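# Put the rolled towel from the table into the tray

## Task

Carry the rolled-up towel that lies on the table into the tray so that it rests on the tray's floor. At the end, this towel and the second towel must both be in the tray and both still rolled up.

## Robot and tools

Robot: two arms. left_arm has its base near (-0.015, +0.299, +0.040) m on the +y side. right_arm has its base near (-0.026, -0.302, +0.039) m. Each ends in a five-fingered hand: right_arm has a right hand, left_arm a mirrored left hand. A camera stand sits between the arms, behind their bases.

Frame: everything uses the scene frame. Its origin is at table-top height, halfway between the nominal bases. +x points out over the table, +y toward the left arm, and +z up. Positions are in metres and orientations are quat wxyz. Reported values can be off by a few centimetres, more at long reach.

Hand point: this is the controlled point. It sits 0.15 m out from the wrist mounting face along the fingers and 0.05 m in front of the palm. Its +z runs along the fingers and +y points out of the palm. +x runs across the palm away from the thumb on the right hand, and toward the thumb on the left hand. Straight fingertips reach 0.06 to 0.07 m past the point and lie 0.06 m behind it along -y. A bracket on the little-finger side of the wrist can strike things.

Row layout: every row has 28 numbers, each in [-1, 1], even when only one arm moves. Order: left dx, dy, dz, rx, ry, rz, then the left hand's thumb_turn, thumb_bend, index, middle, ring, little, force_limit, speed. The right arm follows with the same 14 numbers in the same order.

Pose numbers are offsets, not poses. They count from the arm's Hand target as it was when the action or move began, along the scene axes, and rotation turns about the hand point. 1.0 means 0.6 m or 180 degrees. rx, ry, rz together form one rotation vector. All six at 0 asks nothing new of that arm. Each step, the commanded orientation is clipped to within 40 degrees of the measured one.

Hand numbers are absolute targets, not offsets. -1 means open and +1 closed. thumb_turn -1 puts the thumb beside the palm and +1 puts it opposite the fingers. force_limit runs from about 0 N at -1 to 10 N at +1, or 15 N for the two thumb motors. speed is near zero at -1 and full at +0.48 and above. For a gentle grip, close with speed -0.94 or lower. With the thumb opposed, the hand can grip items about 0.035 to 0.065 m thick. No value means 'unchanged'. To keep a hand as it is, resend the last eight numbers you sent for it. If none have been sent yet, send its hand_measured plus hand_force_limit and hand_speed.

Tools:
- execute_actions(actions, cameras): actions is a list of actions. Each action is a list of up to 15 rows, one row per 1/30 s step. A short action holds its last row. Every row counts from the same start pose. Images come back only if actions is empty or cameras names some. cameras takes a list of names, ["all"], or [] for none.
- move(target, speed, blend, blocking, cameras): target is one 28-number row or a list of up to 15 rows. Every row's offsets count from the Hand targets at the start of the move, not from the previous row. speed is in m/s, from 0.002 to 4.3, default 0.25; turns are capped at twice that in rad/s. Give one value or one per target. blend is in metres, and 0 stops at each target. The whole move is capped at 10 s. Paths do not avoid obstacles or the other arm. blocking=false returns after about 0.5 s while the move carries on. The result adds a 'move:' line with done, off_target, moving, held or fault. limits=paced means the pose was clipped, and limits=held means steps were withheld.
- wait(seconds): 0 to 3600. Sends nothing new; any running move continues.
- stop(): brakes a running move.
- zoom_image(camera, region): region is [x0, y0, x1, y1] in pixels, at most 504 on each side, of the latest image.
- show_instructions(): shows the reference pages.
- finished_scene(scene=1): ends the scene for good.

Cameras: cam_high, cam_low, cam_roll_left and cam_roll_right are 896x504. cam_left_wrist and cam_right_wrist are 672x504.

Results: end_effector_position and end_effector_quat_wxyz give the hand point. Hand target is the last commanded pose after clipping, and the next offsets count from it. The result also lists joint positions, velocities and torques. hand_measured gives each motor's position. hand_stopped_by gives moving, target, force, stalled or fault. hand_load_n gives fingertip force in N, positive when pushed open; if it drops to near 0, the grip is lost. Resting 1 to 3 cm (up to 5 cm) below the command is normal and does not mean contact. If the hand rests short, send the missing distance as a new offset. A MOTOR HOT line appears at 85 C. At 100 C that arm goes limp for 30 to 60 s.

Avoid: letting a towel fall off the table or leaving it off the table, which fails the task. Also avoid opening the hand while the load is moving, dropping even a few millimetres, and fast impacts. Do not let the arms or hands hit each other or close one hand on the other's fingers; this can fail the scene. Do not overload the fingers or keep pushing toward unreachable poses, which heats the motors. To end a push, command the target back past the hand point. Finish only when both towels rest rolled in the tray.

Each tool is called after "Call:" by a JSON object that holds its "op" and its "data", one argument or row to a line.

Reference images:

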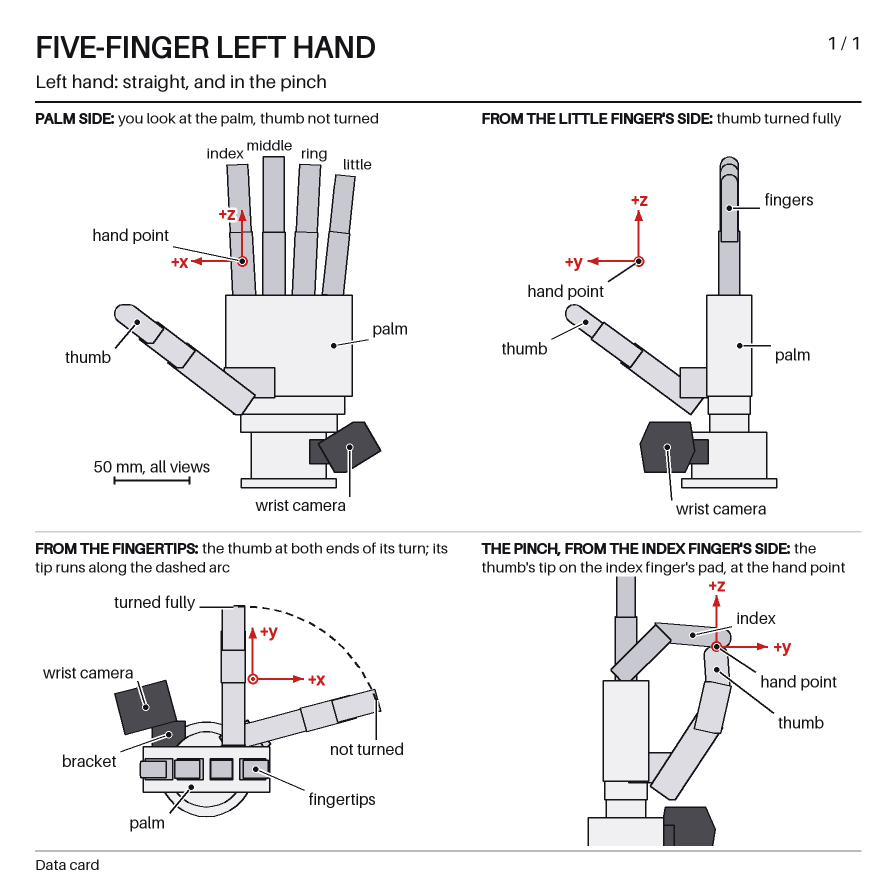

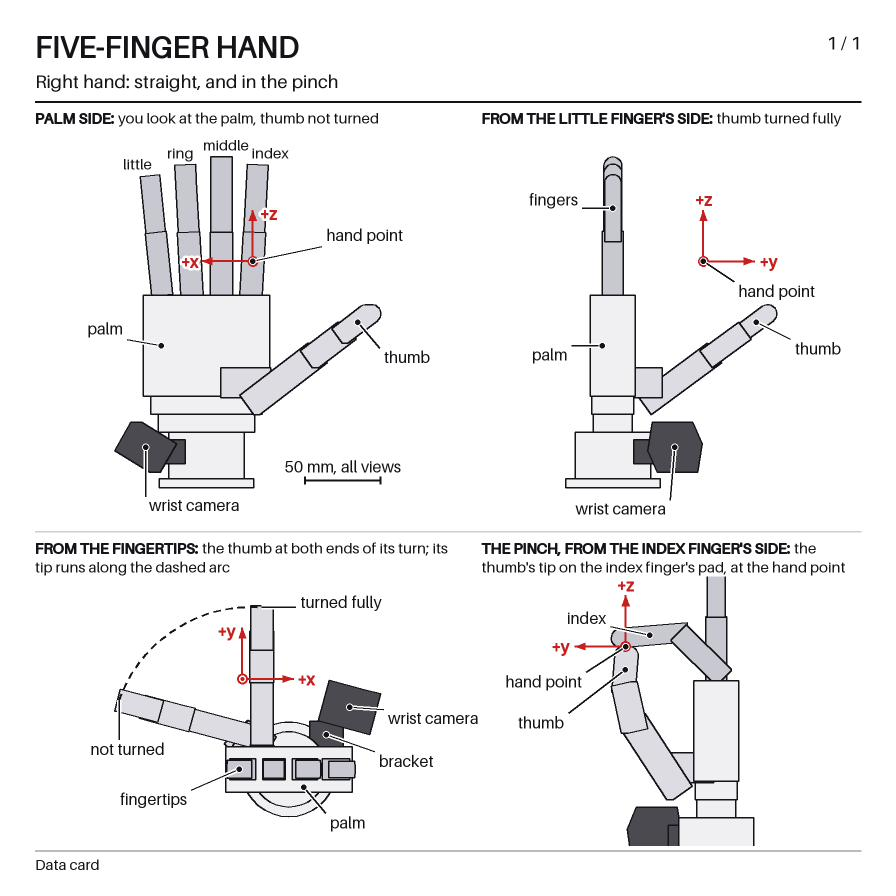

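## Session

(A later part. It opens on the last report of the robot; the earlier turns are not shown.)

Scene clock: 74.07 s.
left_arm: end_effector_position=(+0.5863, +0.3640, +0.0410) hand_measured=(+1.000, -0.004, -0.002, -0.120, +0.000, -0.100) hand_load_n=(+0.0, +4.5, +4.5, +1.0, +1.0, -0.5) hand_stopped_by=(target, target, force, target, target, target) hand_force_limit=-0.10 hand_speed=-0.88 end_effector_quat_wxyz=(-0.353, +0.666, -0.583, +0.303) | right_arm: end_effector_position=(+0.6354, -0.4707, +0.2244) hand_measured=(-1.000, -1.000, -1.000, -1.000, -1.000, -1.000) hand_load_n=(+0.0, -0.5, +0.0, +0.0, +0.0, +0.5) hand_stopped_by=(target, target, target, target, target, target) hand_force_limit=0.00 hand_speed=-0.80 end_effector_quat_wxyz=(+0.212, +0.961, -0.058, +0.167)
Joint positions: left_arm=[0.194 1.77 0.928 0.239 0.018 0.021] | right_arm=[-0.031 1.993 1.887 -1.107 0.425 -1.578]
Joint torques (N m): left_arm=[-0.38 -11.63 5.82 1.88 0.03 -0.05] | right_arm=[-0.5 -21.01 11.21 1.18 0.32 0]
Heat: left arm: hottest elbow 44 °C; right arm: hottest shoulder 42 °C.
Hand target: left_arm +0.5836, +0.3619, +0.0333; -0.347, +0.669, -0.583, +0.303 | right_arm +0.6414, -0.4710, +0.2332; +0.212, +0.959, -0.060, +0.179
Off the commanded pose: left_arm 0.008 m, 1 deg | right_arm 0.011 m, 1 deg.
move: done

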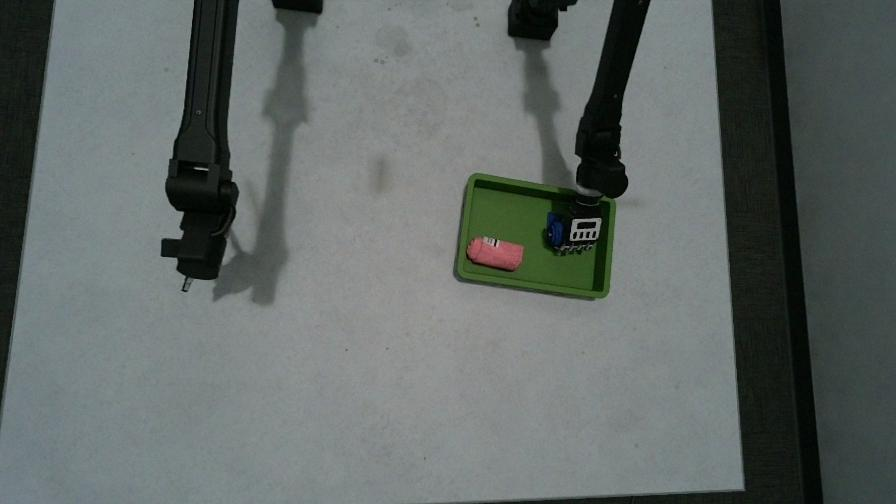

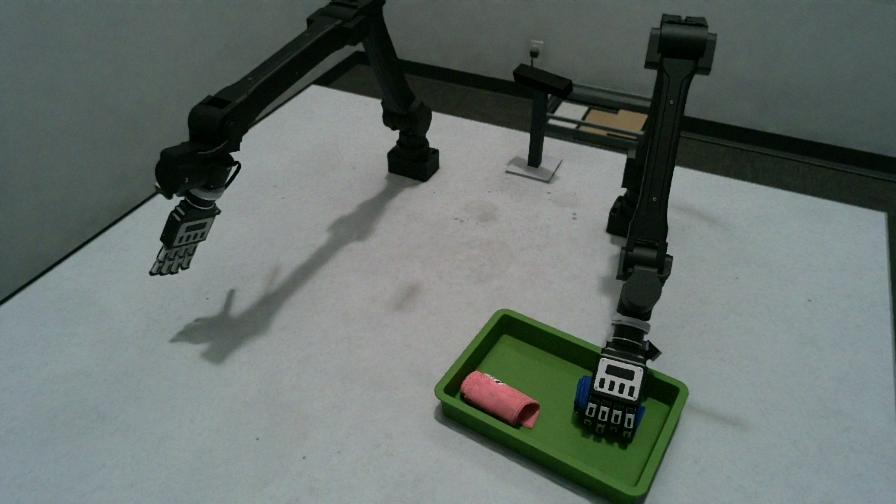

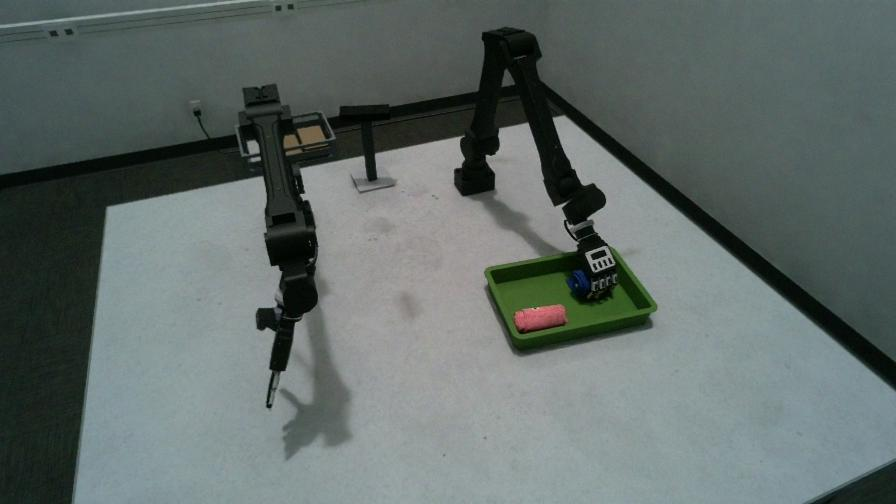

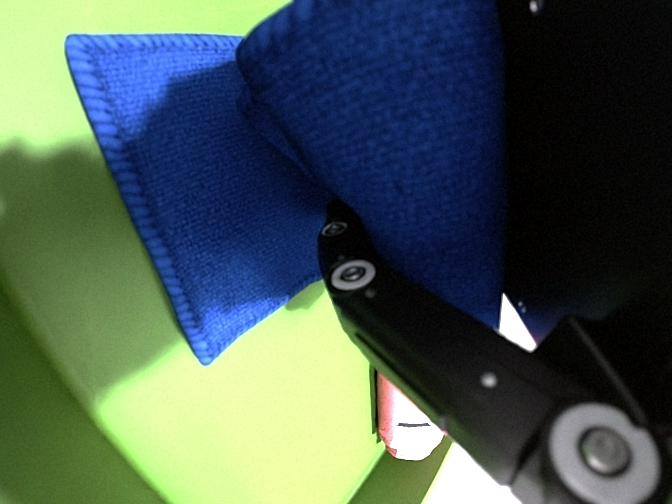

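Call:
{"op": "move", "data": {
  "target": [
    [0,0,0,0,0,0, 1,-0.4,-0.1,-0.2,-0.1,-0.2,-0.1,-0.88, 0,0,0,0,0,0,-1,-1,-1,-1,-1,-1,0,-0.8]
  ],
  "speed": 0.04,
  "cameras": ["cam_high","cam_roll_right","cam_left_wrist"]
}}

Call:
{"op": "zoom_image", "data": {
  "camera": "cam_roll_right",
  "region": [540, 220, 660, 340]
}}

Call:
{"op": "zoom_image", "data": {
  "camera": "cam_high",
  "region": [520, 180, 640, 300]
}}

Scene clock: 77.07 s.
left_arm: end_effector_position=(+0.5859, +0.3638, +0.0406) hand_measured=(+1.000, -0.400, -0.100, -0.200, -0.100, -0.200) hand_load_n=(+0.0, +0.0, +0.0, -2.0, +0.0, +0.0) hand_stopped_by=(target, target, target, target, target, target) hand_force_limit=-0.10 hand_speed=-0.88 end_effector_quat_wxyz=(-0.352, +0.666, -0.584, +0.303) | right_arm: end_effector_position=(+0.6354, -0.4707, +0.2244) hand_measured=(-1.000, -1.000, -1.000, -1.000, -1.000, -1.000) hand_load_n=(+0.0, -0.5, +0.5, +0.0, +0.0, +0.0) hand_stopped_by=(target, target, target, target, target, target) hand_force_limit=0.00 hand_speed=-0.80 end_effector_quat_wxyz=(+0.212, +0.961, -0.058, +0.167)
Joint positions: left_arm=[0.194 1.77 0.927 0.239 0.019 0.021] | right_arm=[-0.031 1.993 1.887 -1.107 0.425 -1.578]
Joint torques (N m): left_arm=[-0.79 -11.28 5.97 1.94 0.03 -0.05] | right_arm=[-0.62 -21.13 11.28 1.26 0.33 0.01]
Heat: left arm: hottest elbow 44 °C; right arm: hottest shoulder 42 °C.
Hand target: left_arm +0.5837, +0.3619, +0.0334; -0.347, +0.669, -0.583, +0.303 | right_arm +0.6414, -0.4710, +0.2332; +0.212, +0.959, -0.060, +0.179
Off the commanded pose: left_arm 0.008 m, 1 deg | right_arm 0.011 m, 1 deg.
move: done

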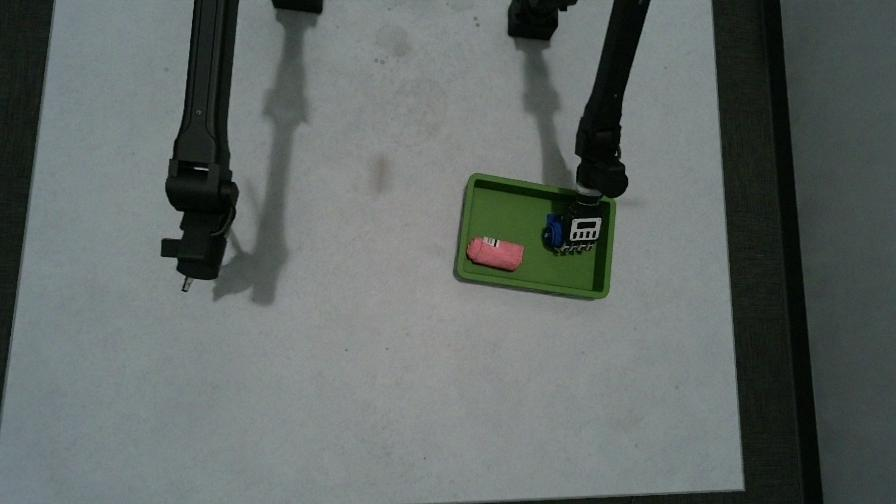

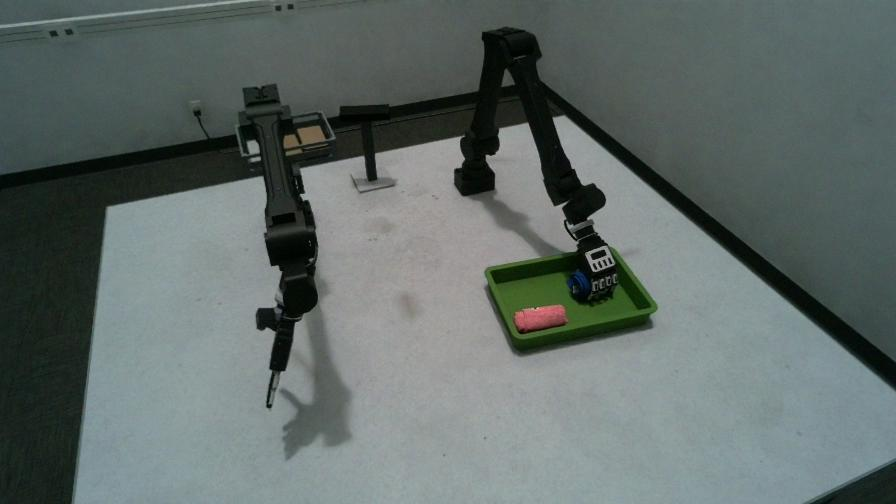

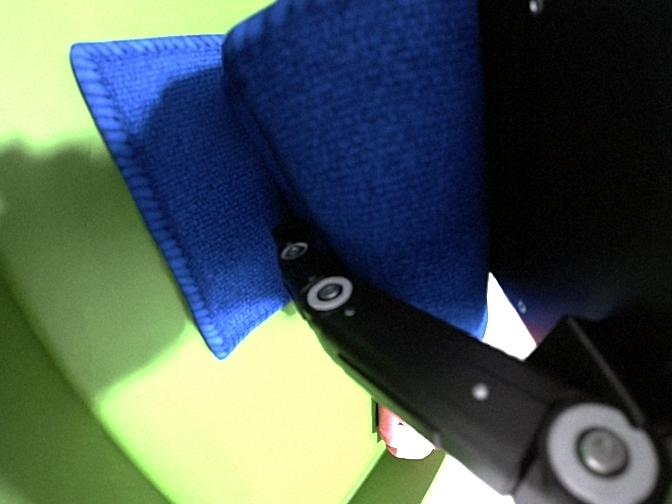

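Scaled by 4.200 from the camera's image (finer frame: 1280x720).

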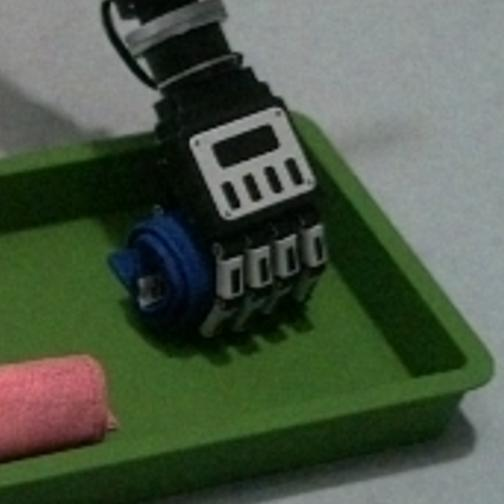

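Scaled by 4.200 from the camera's image (finer frame: 1280x720).

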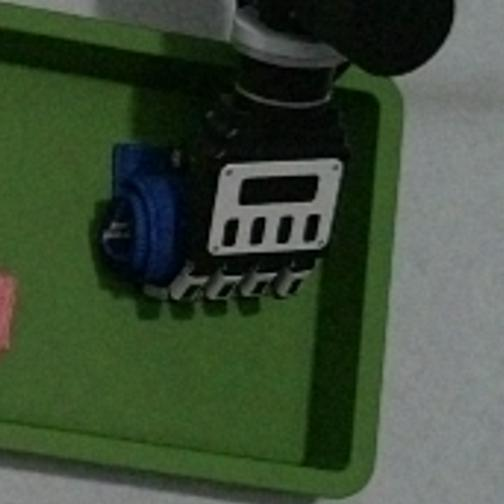

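Call:
{"op": "move", "data": {
  "target": [
    [0,0,0,0,0,0, 1,-0.8,-0.5,-0.5,-0.5,-0.5,-0.1,-0.86, 0,0,0,0,0,0,-1,-1,-1,-1,-1,-1,0,-0.8]
  ],
  "speed": 0.04,
  "cameras": ["cam_high","cam_roll_right","cam_left_wrist"]
}}

Call:
{"op": "zoom_image", "data": {
  "camera": "cam_roll_right",
  "region": [540, 220, 660, 340]
}}

Call:
{"op": "zoom_image", "data": {
  "camera": "cam_high",
  "region": [520, 180, 640, 300]
}}

Scene clock: 79.63 s.
left_arm: end_effector_position=(+0.5854, +0.3634, +0.0402) hand_measured=(+1.000, -0.798, -0.500, -0.500, -0.500, -0.500) hand_load_n=(+0.0, -2.0, +0.0, +0.0, -0.5, +0.0) hand_stopped_by=(target, target, target, target, target, target) hand_force_limit=-0.10 hand_speed=-0.86 end_effector_quat_wxyz=(-0.353, +0.666, -0.583, +0.305) | right_arm: end_effector_position=(+0.6354, -0.4707, +0.2244) hand_measured=(-1.000, -1.000, -1.000, -1.000, -1.000, -1.000) hand_load_n=(+0.0, -0.5, +0.0, +0.0, +0.0, +0.0) hand_stopped_by=(target, target, target, target, target, target) hand_force_limit=0.00 hand_speed=-0.80 end_effector_quat_wxyz=(+0.212, +0.961, -0.058, +0.167)
Joint positions: left_arm=[0.194 1.77 0.922 0.247 0.019 0.019] | right_arm=[-0.031 1.993 1.887 -1.107 0.425 -1.578]
Joint torques (N m): left_arm=[-0.44 -10.87 6.37 1.73 0 -0.04] | right_arm=[-0.79 -21.01 11.32 1.2 0.34 0.01]
Heat: left arm: hottest elbow 43 °C; right arm: hottest shoulder 42 °C.
Hand target: left_arm +0.5836, +0.3619, +0.0334; -0.347, +0.669, -0.583, +0.303 | right_arm +0.6414, -0.4710, +0.2332; +0.212, +0.959, -0.060, +0.179
Off the commanded pose: left_arm 0.007 m, 1 deg | right_arm 0.011 m, 1 deg.
move: done

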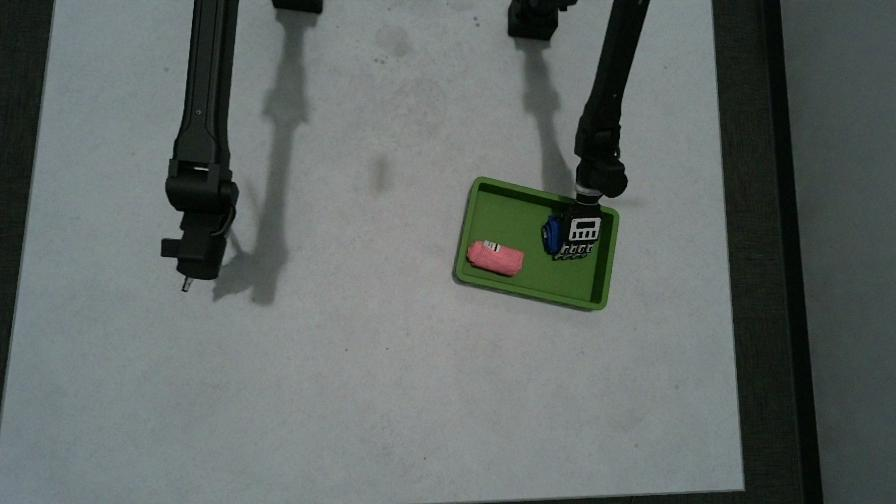

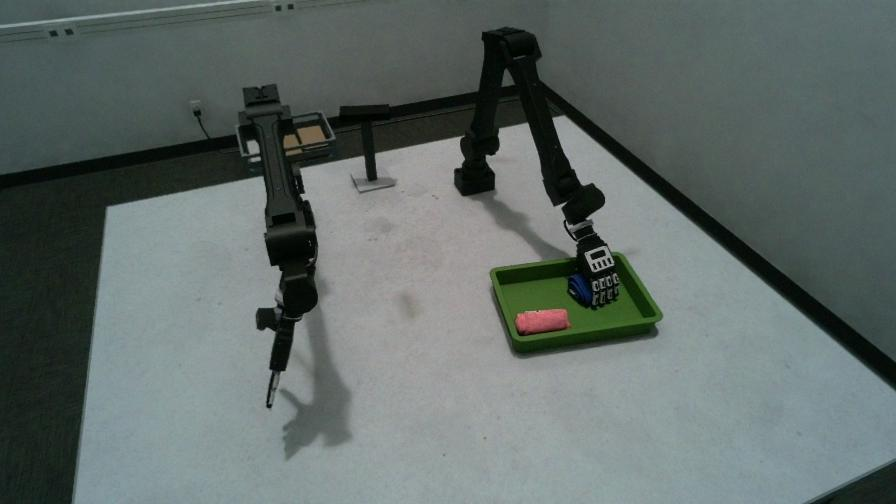

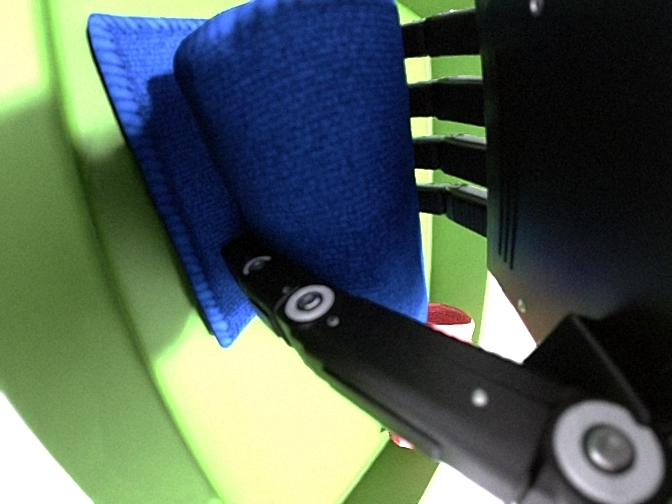

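Scaled by 4.200 from the camera's image (finer frame: 1280x720).

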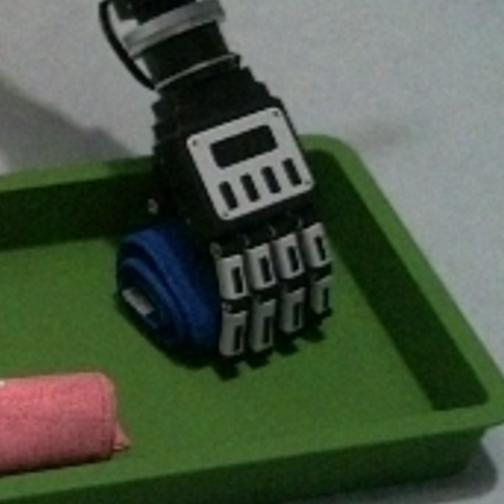

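Scaled by 4.200 from the camera's image (finer frame: 1280x720).

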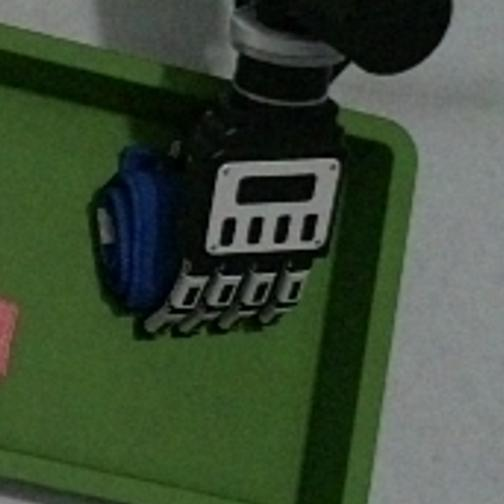

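Call:
{"op": "move", "data": {
  "target": [
    [0,0,0.035,0,0,0, 1,-0.8,-0.5,-0.5,-0.5,-0.5,-0.1,-0.86, 0,0,0,0,0,0,-1,-1,-1,-1,-1,-1,0,-0.8],
    [0,0,0.04,0,0,0, 1,-1,-0.8,-0.8,-0.8,-0.8,-0.1,-0.86, 0,0,0,0,0,0,-1,-1,-1,-1,-1,-1,0,-0.8]
  ],
  "speed": 0.05,
  "cameras": ["cam_high","cam_roll_right","cam_roll_left","cam_left_wrist"]
}}

Call:
{"op": "zoom_image", "data": {
  "camera": "cam_roll_right",
  "region": [540, 220, 660, 340]
}}

Call:
{"op": "zoom_image", "data": {
  "camera": "cam_high",
  "region": [520, 180, 640, 300]
}}

Scene clock: 82.60 s.
left_arm: end_effector_position=(+0.5772, +0.3621, +0.0421) hand_measured=(+1.000, -1.000, -0.800, -0.800, -0.800, -0.800) hand_load_n=(+0.0, -0.5, +0.0, +0.0, +0.0, +0.0) hand_stopped_by=(target, target, target, target, target, target) hand_force_limit=-0.10 hand_speed=-0.86 end_effector_quat_wxyz=(-0.341, +0.671, -0.588, +0.296) | right_arm: end_effector_position=(+0.6354, -0.4707, +0.2244) hand_measured=(-1.000, -1.000, -1.000, -1.000, -1.000, -1.000) hand_load_n=(+0.0, +0.0, +0.0, +0.0, +0.0, +0.0) hand_stopped_by=(target, target, target, target, target, target) hand_force_limit=0.00 hand_speed=-0.80 end_effector_quat_wxyz=(+0.212, +0.961, -0.058, +0.167)
Joint positions: left_arm=[0.194 1.75 0.922 0.194 0.019 0.019] | right_arm=[-0.031 1.993 1.887 -1.107 0.425 -1.578]
Joint torques (N m): left_arm=[-0.38 -12.51 7.68 1.18 0.03 -0.05] | right_arm=[-0.56 -21.01 11.33 1.16 0.36 0]
Heat: left arm: hottest elbow 43 °C; right arm: hottest shoulder 42 °C.
Hand target: left_arm +0.5837, +0.3619, +0.0576; -0.347, +0.669, -0.583, +0.304 | right_arm +0.6414, -0.4710, +0.2332; +0.212, +0.959, -0.060, +0.179
Off the commanded pose: left_arm 0.017 m, 1 deg | right_arm 0.011 m, 1 deg.
move: off_target (left_arm); target 2's new numbers were sent with left_arm's hand 0.018 m and 1 deg from that target
Images, in order (width x height): cam_high 896x504, cam_roll_left 896x504, cam_roll_right 896x504, cam_left_wrist 672x504.

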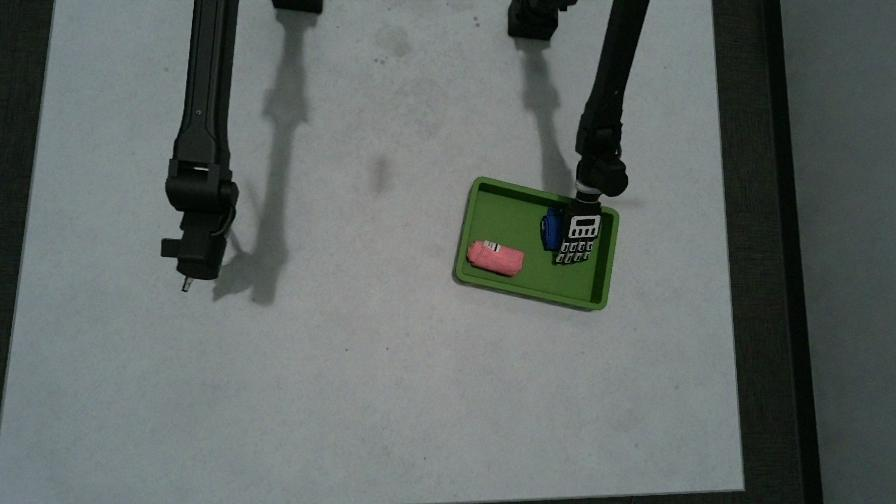

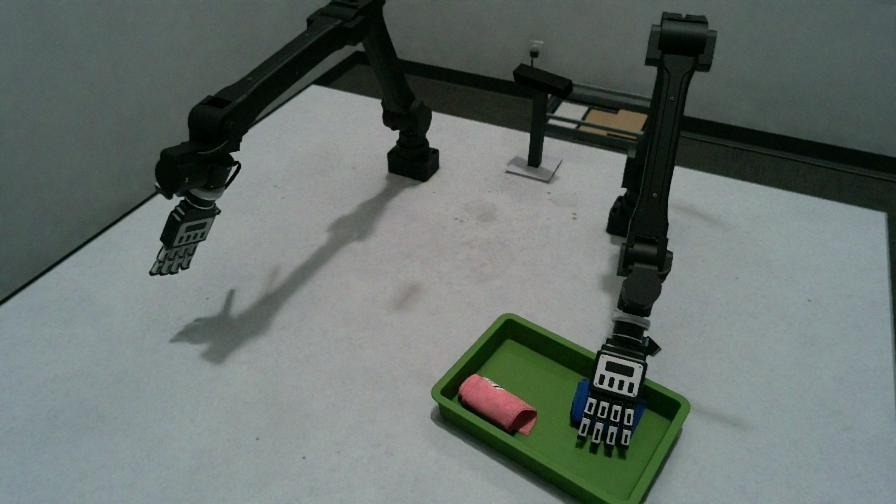

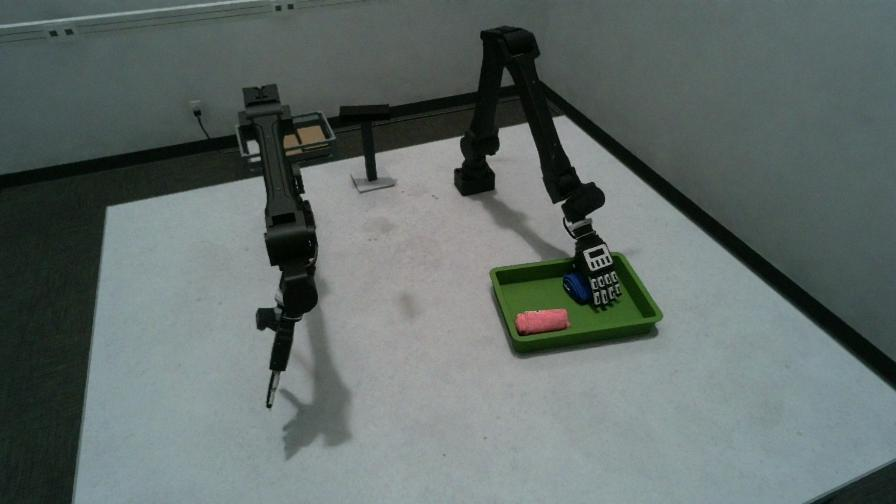

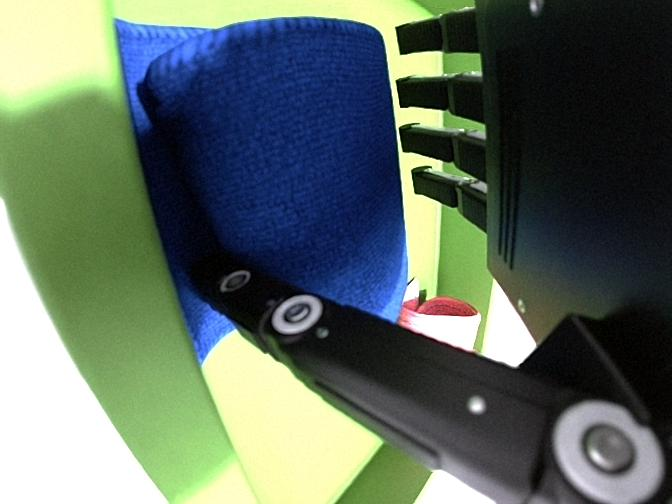

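Scaled by 4.200 from the camera's image (finer frame: 1280x720).

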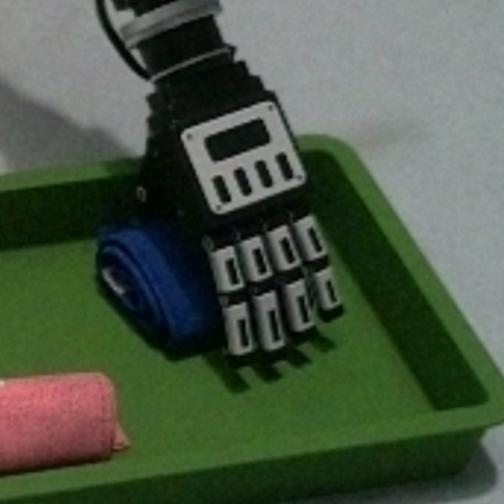

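Scaled by 4.200 from the camera's image (finer frame: 1280x720).

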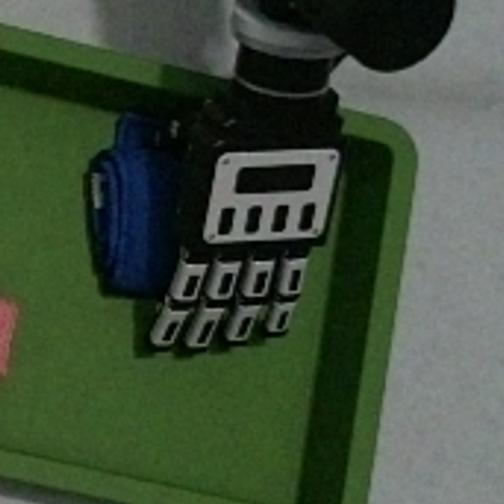

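Call:
{"op": "move", "data": {
  "target": [
    [0.005,0,0.12,0,0,0, 1,-1,-0.8,-0.8,-0.8,-0.8,-0.1,-0.86, 0,0,0,0,0,0,-1,-1,-1,-1,-1,-1,0,-0.8]
  ],
  "speed": 0.06,
  "cameras": ["cam_high","cam_roll_right","cam_roll_left","cam_left_wrist"]
}}

Call:
{"op": "zoom_image", "data": {
  "camera": "cam_roll_right",
  "region": [540, 220, 660, 340]
}}

Call:
{"op": "zoom_image", "data": {
  "camera": "cam_high",
  "region": [520, 180, 640, 300]
}}

Scene clock: 84.83 s.
left_arm: end_effector_position=(+0.5699, +0.3609, +0.1004) hand_measured=(+1.000, -1.000, -0.800, -0.800, -0.800, -0.800) hand_load_n=(+0.0, +0.0, +0.0, +0.0, +0.0, +0.0) hand_stopped_by=(target, target, target, target, target, target) hand_force_limit=-0.10 hand_speed=-0.86 end_effector_quat_wxyz=(-0.331, +0.676, -0.592, +0.287) | right_arm: end_effector_position=(+0.6354, -0.4707, +0.2244) hand_measured=(-1.000, -1.000, -1.000, -1.000, -1.000, -1.000) hand_load_n=(+0.0, +0.0, +0.0, +0.0, +0.0, +0.0) hand_stopped_by=(target, target, target, target, target, target) hand_force_limit=0.00 hand_speed=-0.80 end_effector_quat_wxyz=(+0.212, +0.961, -0.058, +0.167)
Joint positions: left_arm=[0.194 1.624 0.972 -0.011 0.019 0.019] | right_arm=[-0.031 1.993 1.887 -1.107 0.425 -1.578]
Joint torques (N m): left_arm=[-0.91 -12.16 10.66 1.24 -0.04 -0.03] | right_arm=[-0.91 -21.01 11.25 1.28 0.34 0]
Heat: left arm: hottest elbow 43 °C; right arm: hottest shoulder 42 °C.
Hand target: left_arm +0.5866, +0.3619, +0.1293; -0.347, +0.669, -0.583, +0.303 | right_arm +0.6414, -0.4710, +0.2332; +0.212, +0.959, -0.060, +0.179
Off the commanded pose: left_arm 0.034 m, 3 deg | right_arm 0.011 m, 1 deg.
move: off_target (left_arm)
Images, in order (width x height): cam_high 896x504, cam_roll_left 896x504, cam_roll_right 896x504, cam_left_wrist 672x504.

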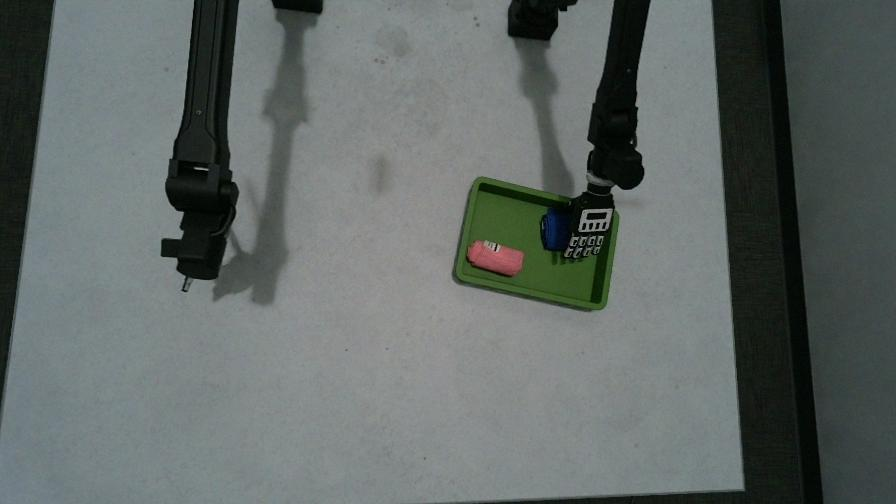

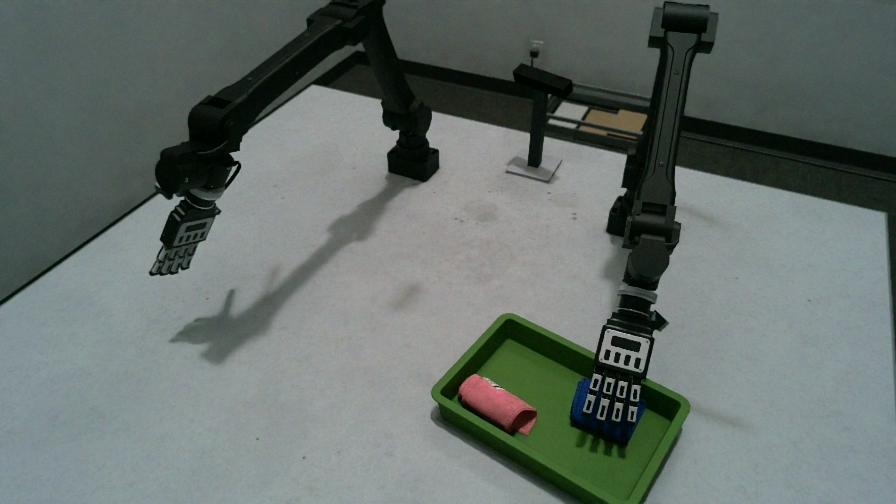

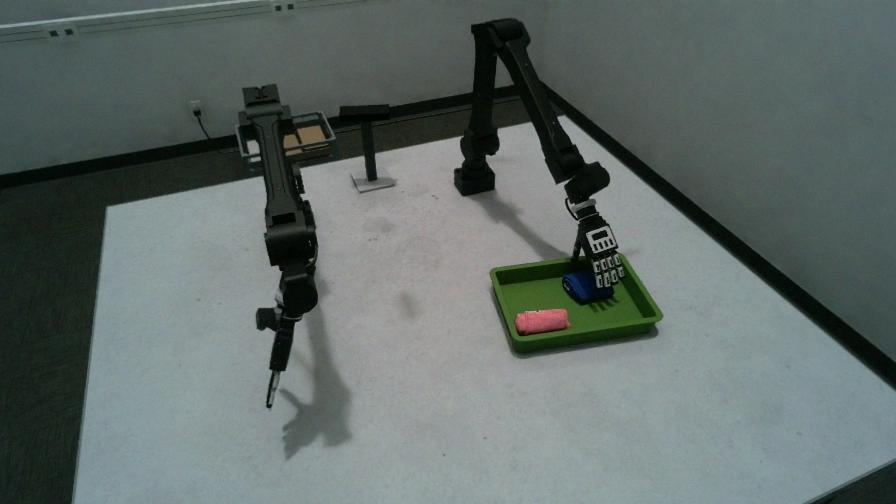

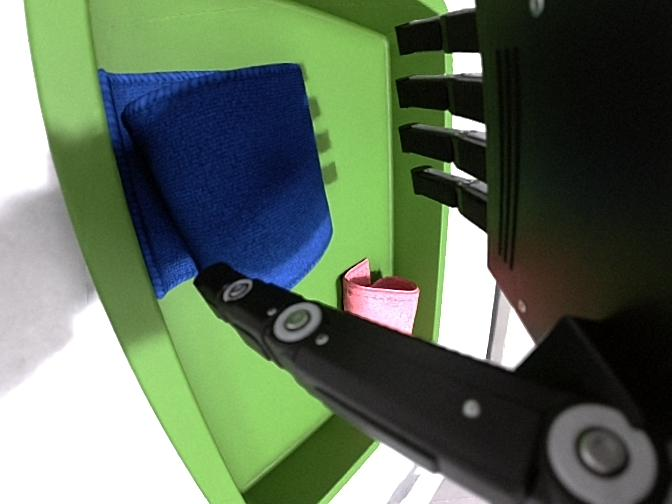

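Scaled by 4.200 from the camera's image (finer frame: 1280x720).

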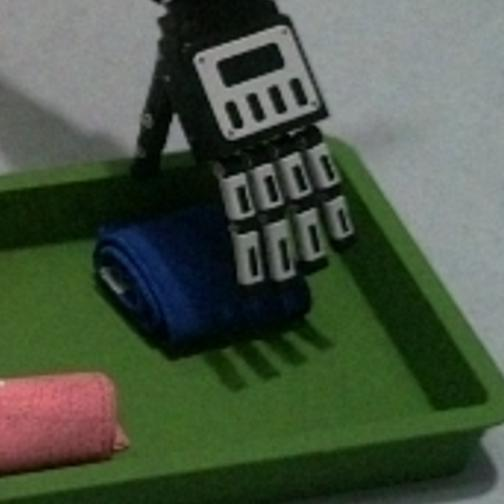

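Scaled by 4.200 from the camera's image (finer frame: 1280x720).

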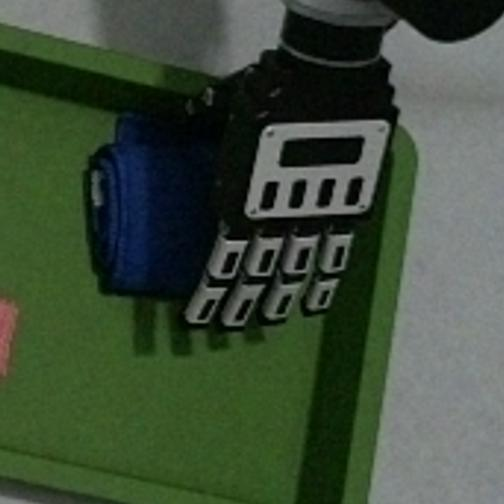

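Call:
{"op": "move", "data": {
  "target": [
    [0,0,0.2,0,0,0, 1,-1,-0.8,-0.8,-0.8,-0.8,-0.1,-0.86, 0,0,0,0,0,0,-1,-1,-1,-1,-1,-1,0,-0.8],
    [-0.35,0.03,0.28,0,0,0, 1,-1,-0.8,-0.8,-0.8,-0.8,-0.1,-0.86, 0,0,0,0,0,0,-1,-1,-1,-1,-1,-1,0,-0.8]
  ],
  "speed": 0.2,
  "blend": [0.03,0],
  "cameras": ["all"]
}}

Call:
{"op": "zoom_image", "data": {
  "camera": "cam_roll_right",
  "region": [480, 230, 680, 370]
}}

Call:
{"op": "zoom_image", "data": {
  "camera": "cam_high",
  "region": [440, 160, 640, 320]
}}

Call:
{"op": "zoom_image", "data": {
  "camera": "cam_roll_left",
  "region": [420, 290, 700, 504]
}}

Scene clock: 87.60 s.
left_arm: end_effector_position=(+0.3778, +0.3766, +0.2958) hand_measured=(+1.000, -1.000, -0.800, -0.800, -0.800, -0.800) hand_load_n=(+0.0, -0.5, +0.0, +0.0, +0.0, +0.0) hand_stopped_by=(target, target, target, target, target, target) hand_force_limit=-0.10 hand_speed=-0.86 end_effector_quat_wxyz=(-0.346, +0.670, -0.581, +0.306) | right_arm: end_effector_position=(+0.6354, -0.4707, +0.2244) hand_measured=(-1.000, -1.000, -1.000, -1.000, -1.000, -1.000) hand_load_n=(+0.0, +0.0, +0.0, +0.0, +0.0, +0.0) hand_stopped_by=(target, target, target, target, target, target) hand_force_limit=0.00 hand_speed=-0.80 end_effector_quat_wxyz=(+0.212, +0.961, -0.058, +0.167)
Joint positions: left_arm=[0.367 0.895 0.871 -0.596 0.167 0.107] | right_arm=[-0.031 1.993 1.887 -1.107 0.425 -1.578]
Joint torques (N m): left_arm=[0.15 -3.02 9.8 1.28 0.15 0.13] | right_arm=[-0.73 -20.78 11.32 1.16 0.35 0]
Heat: left arm: hottest elbow 44 °C; right arm: hottest shoulder 42 °C.
Hand target: left_arm +0.3767, +0.3801, +0.2975; -0.347, +0.669, -0.583, +0.304 | right_arm +0.6414, -0.4710, +0.2332; +0.212, +0.959, -0.060, +0.179
Off the commanded pose: left_arm 0.004 m, 0 deg | right_arm 0.011 m, 1 deg.
move: done

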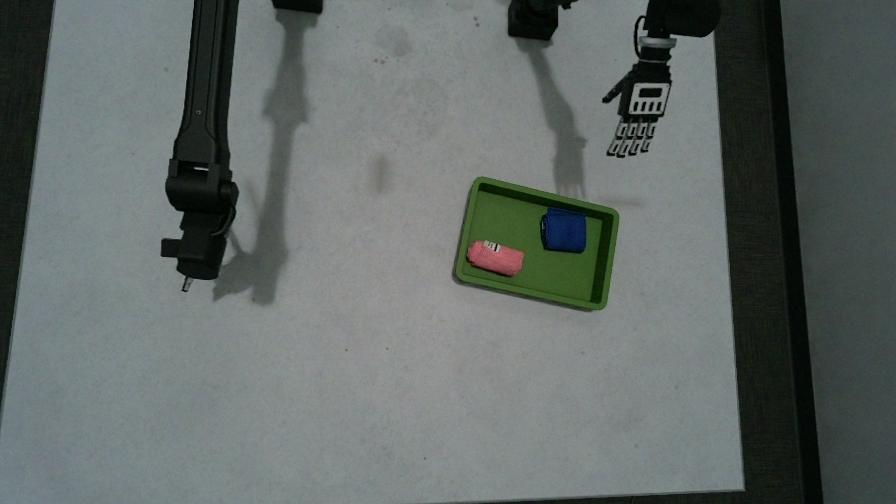

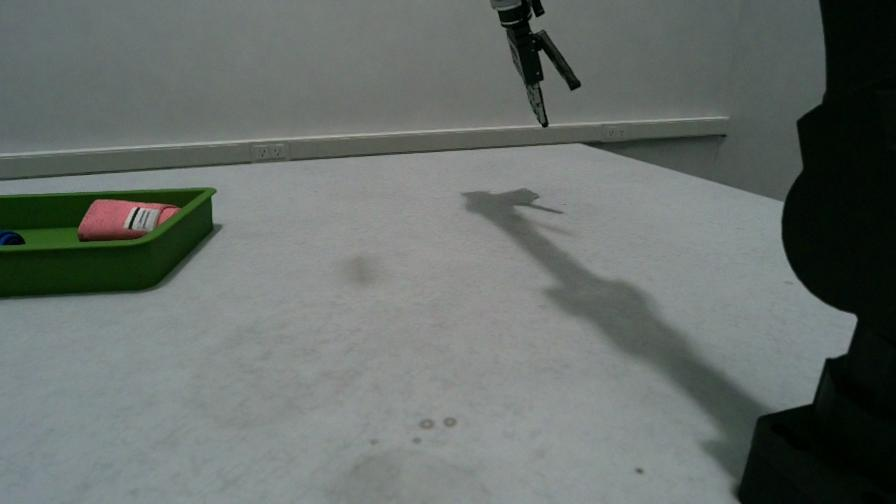

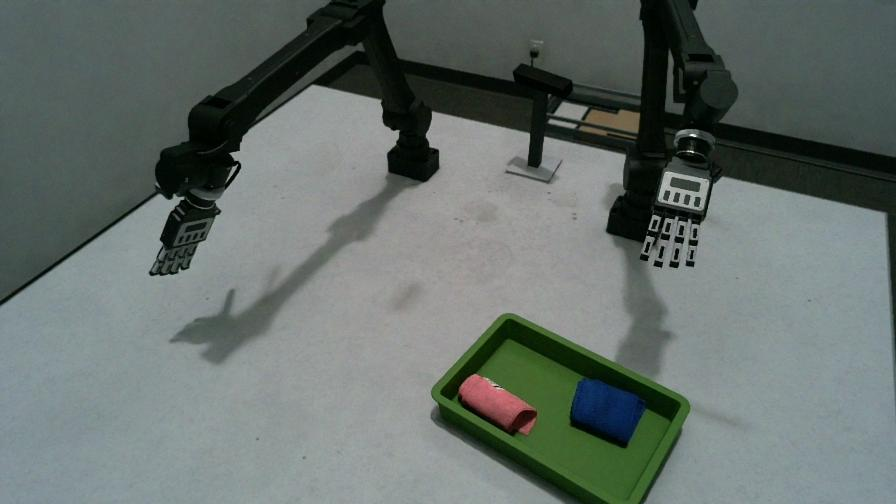

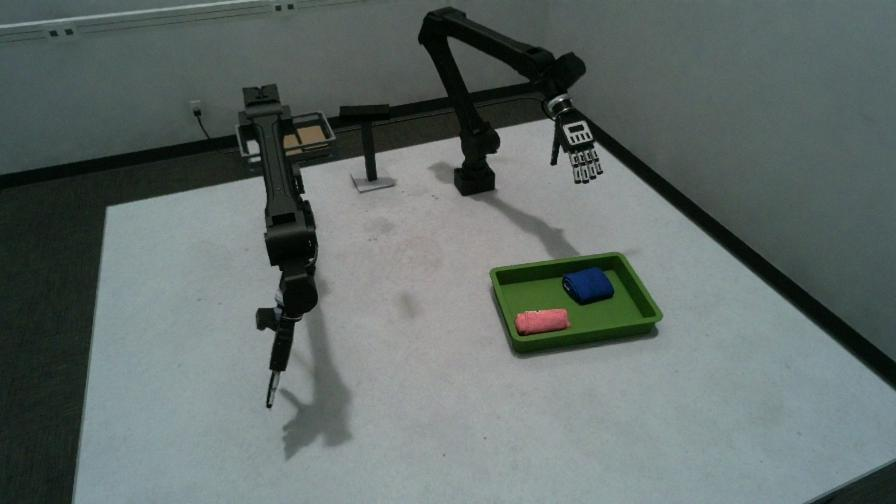

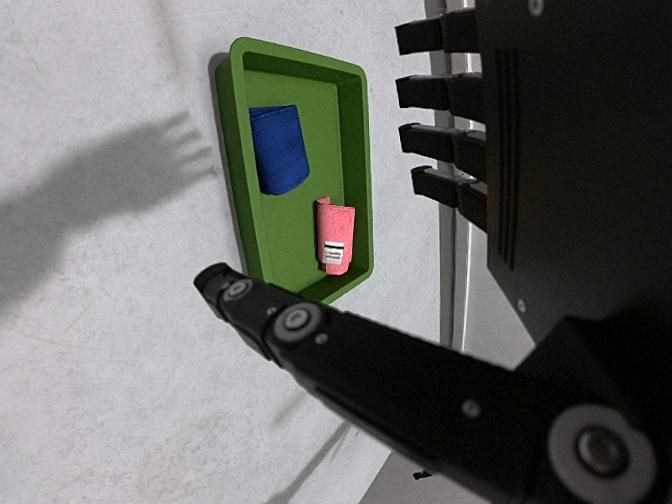

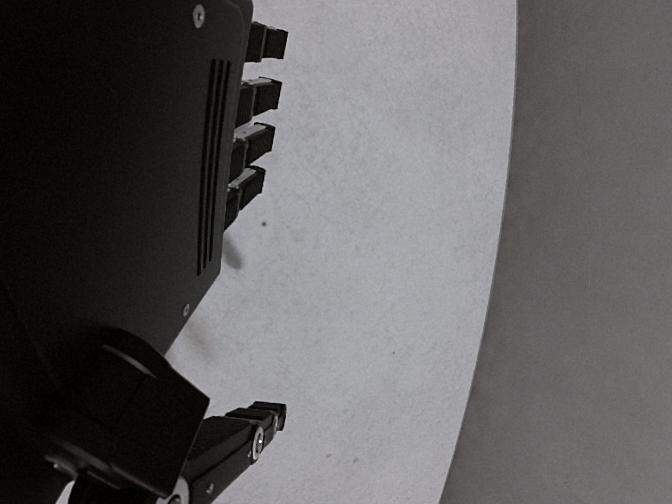

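Scaled by 2.520 from the camera's image (finer frame: 1280x720).

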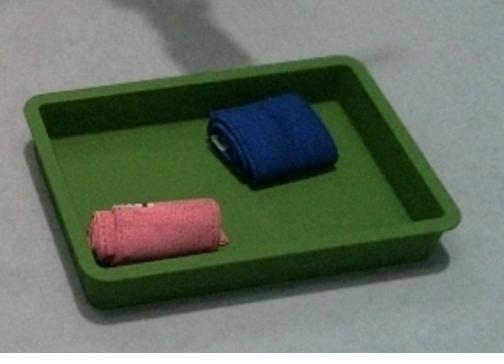

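Scaled by 2.520 from the camera's image (finer frame: 1280x720).

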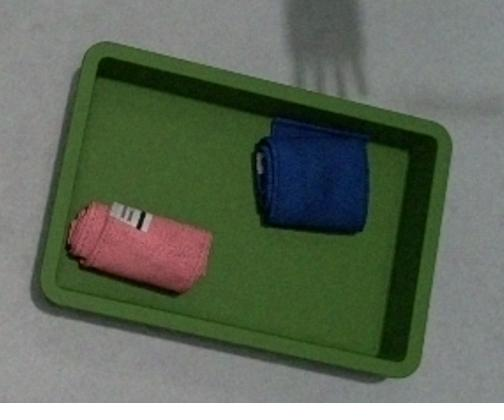

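Scaled by 1.800 from the camera's image (finer frame: 1280x720).

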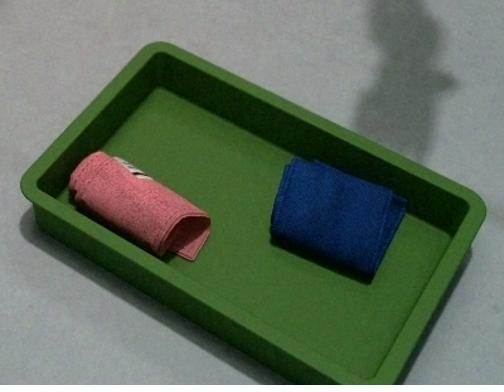

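Call:
{"op": "finished_scene", "data": {

}}

The scene is finished: the task was done.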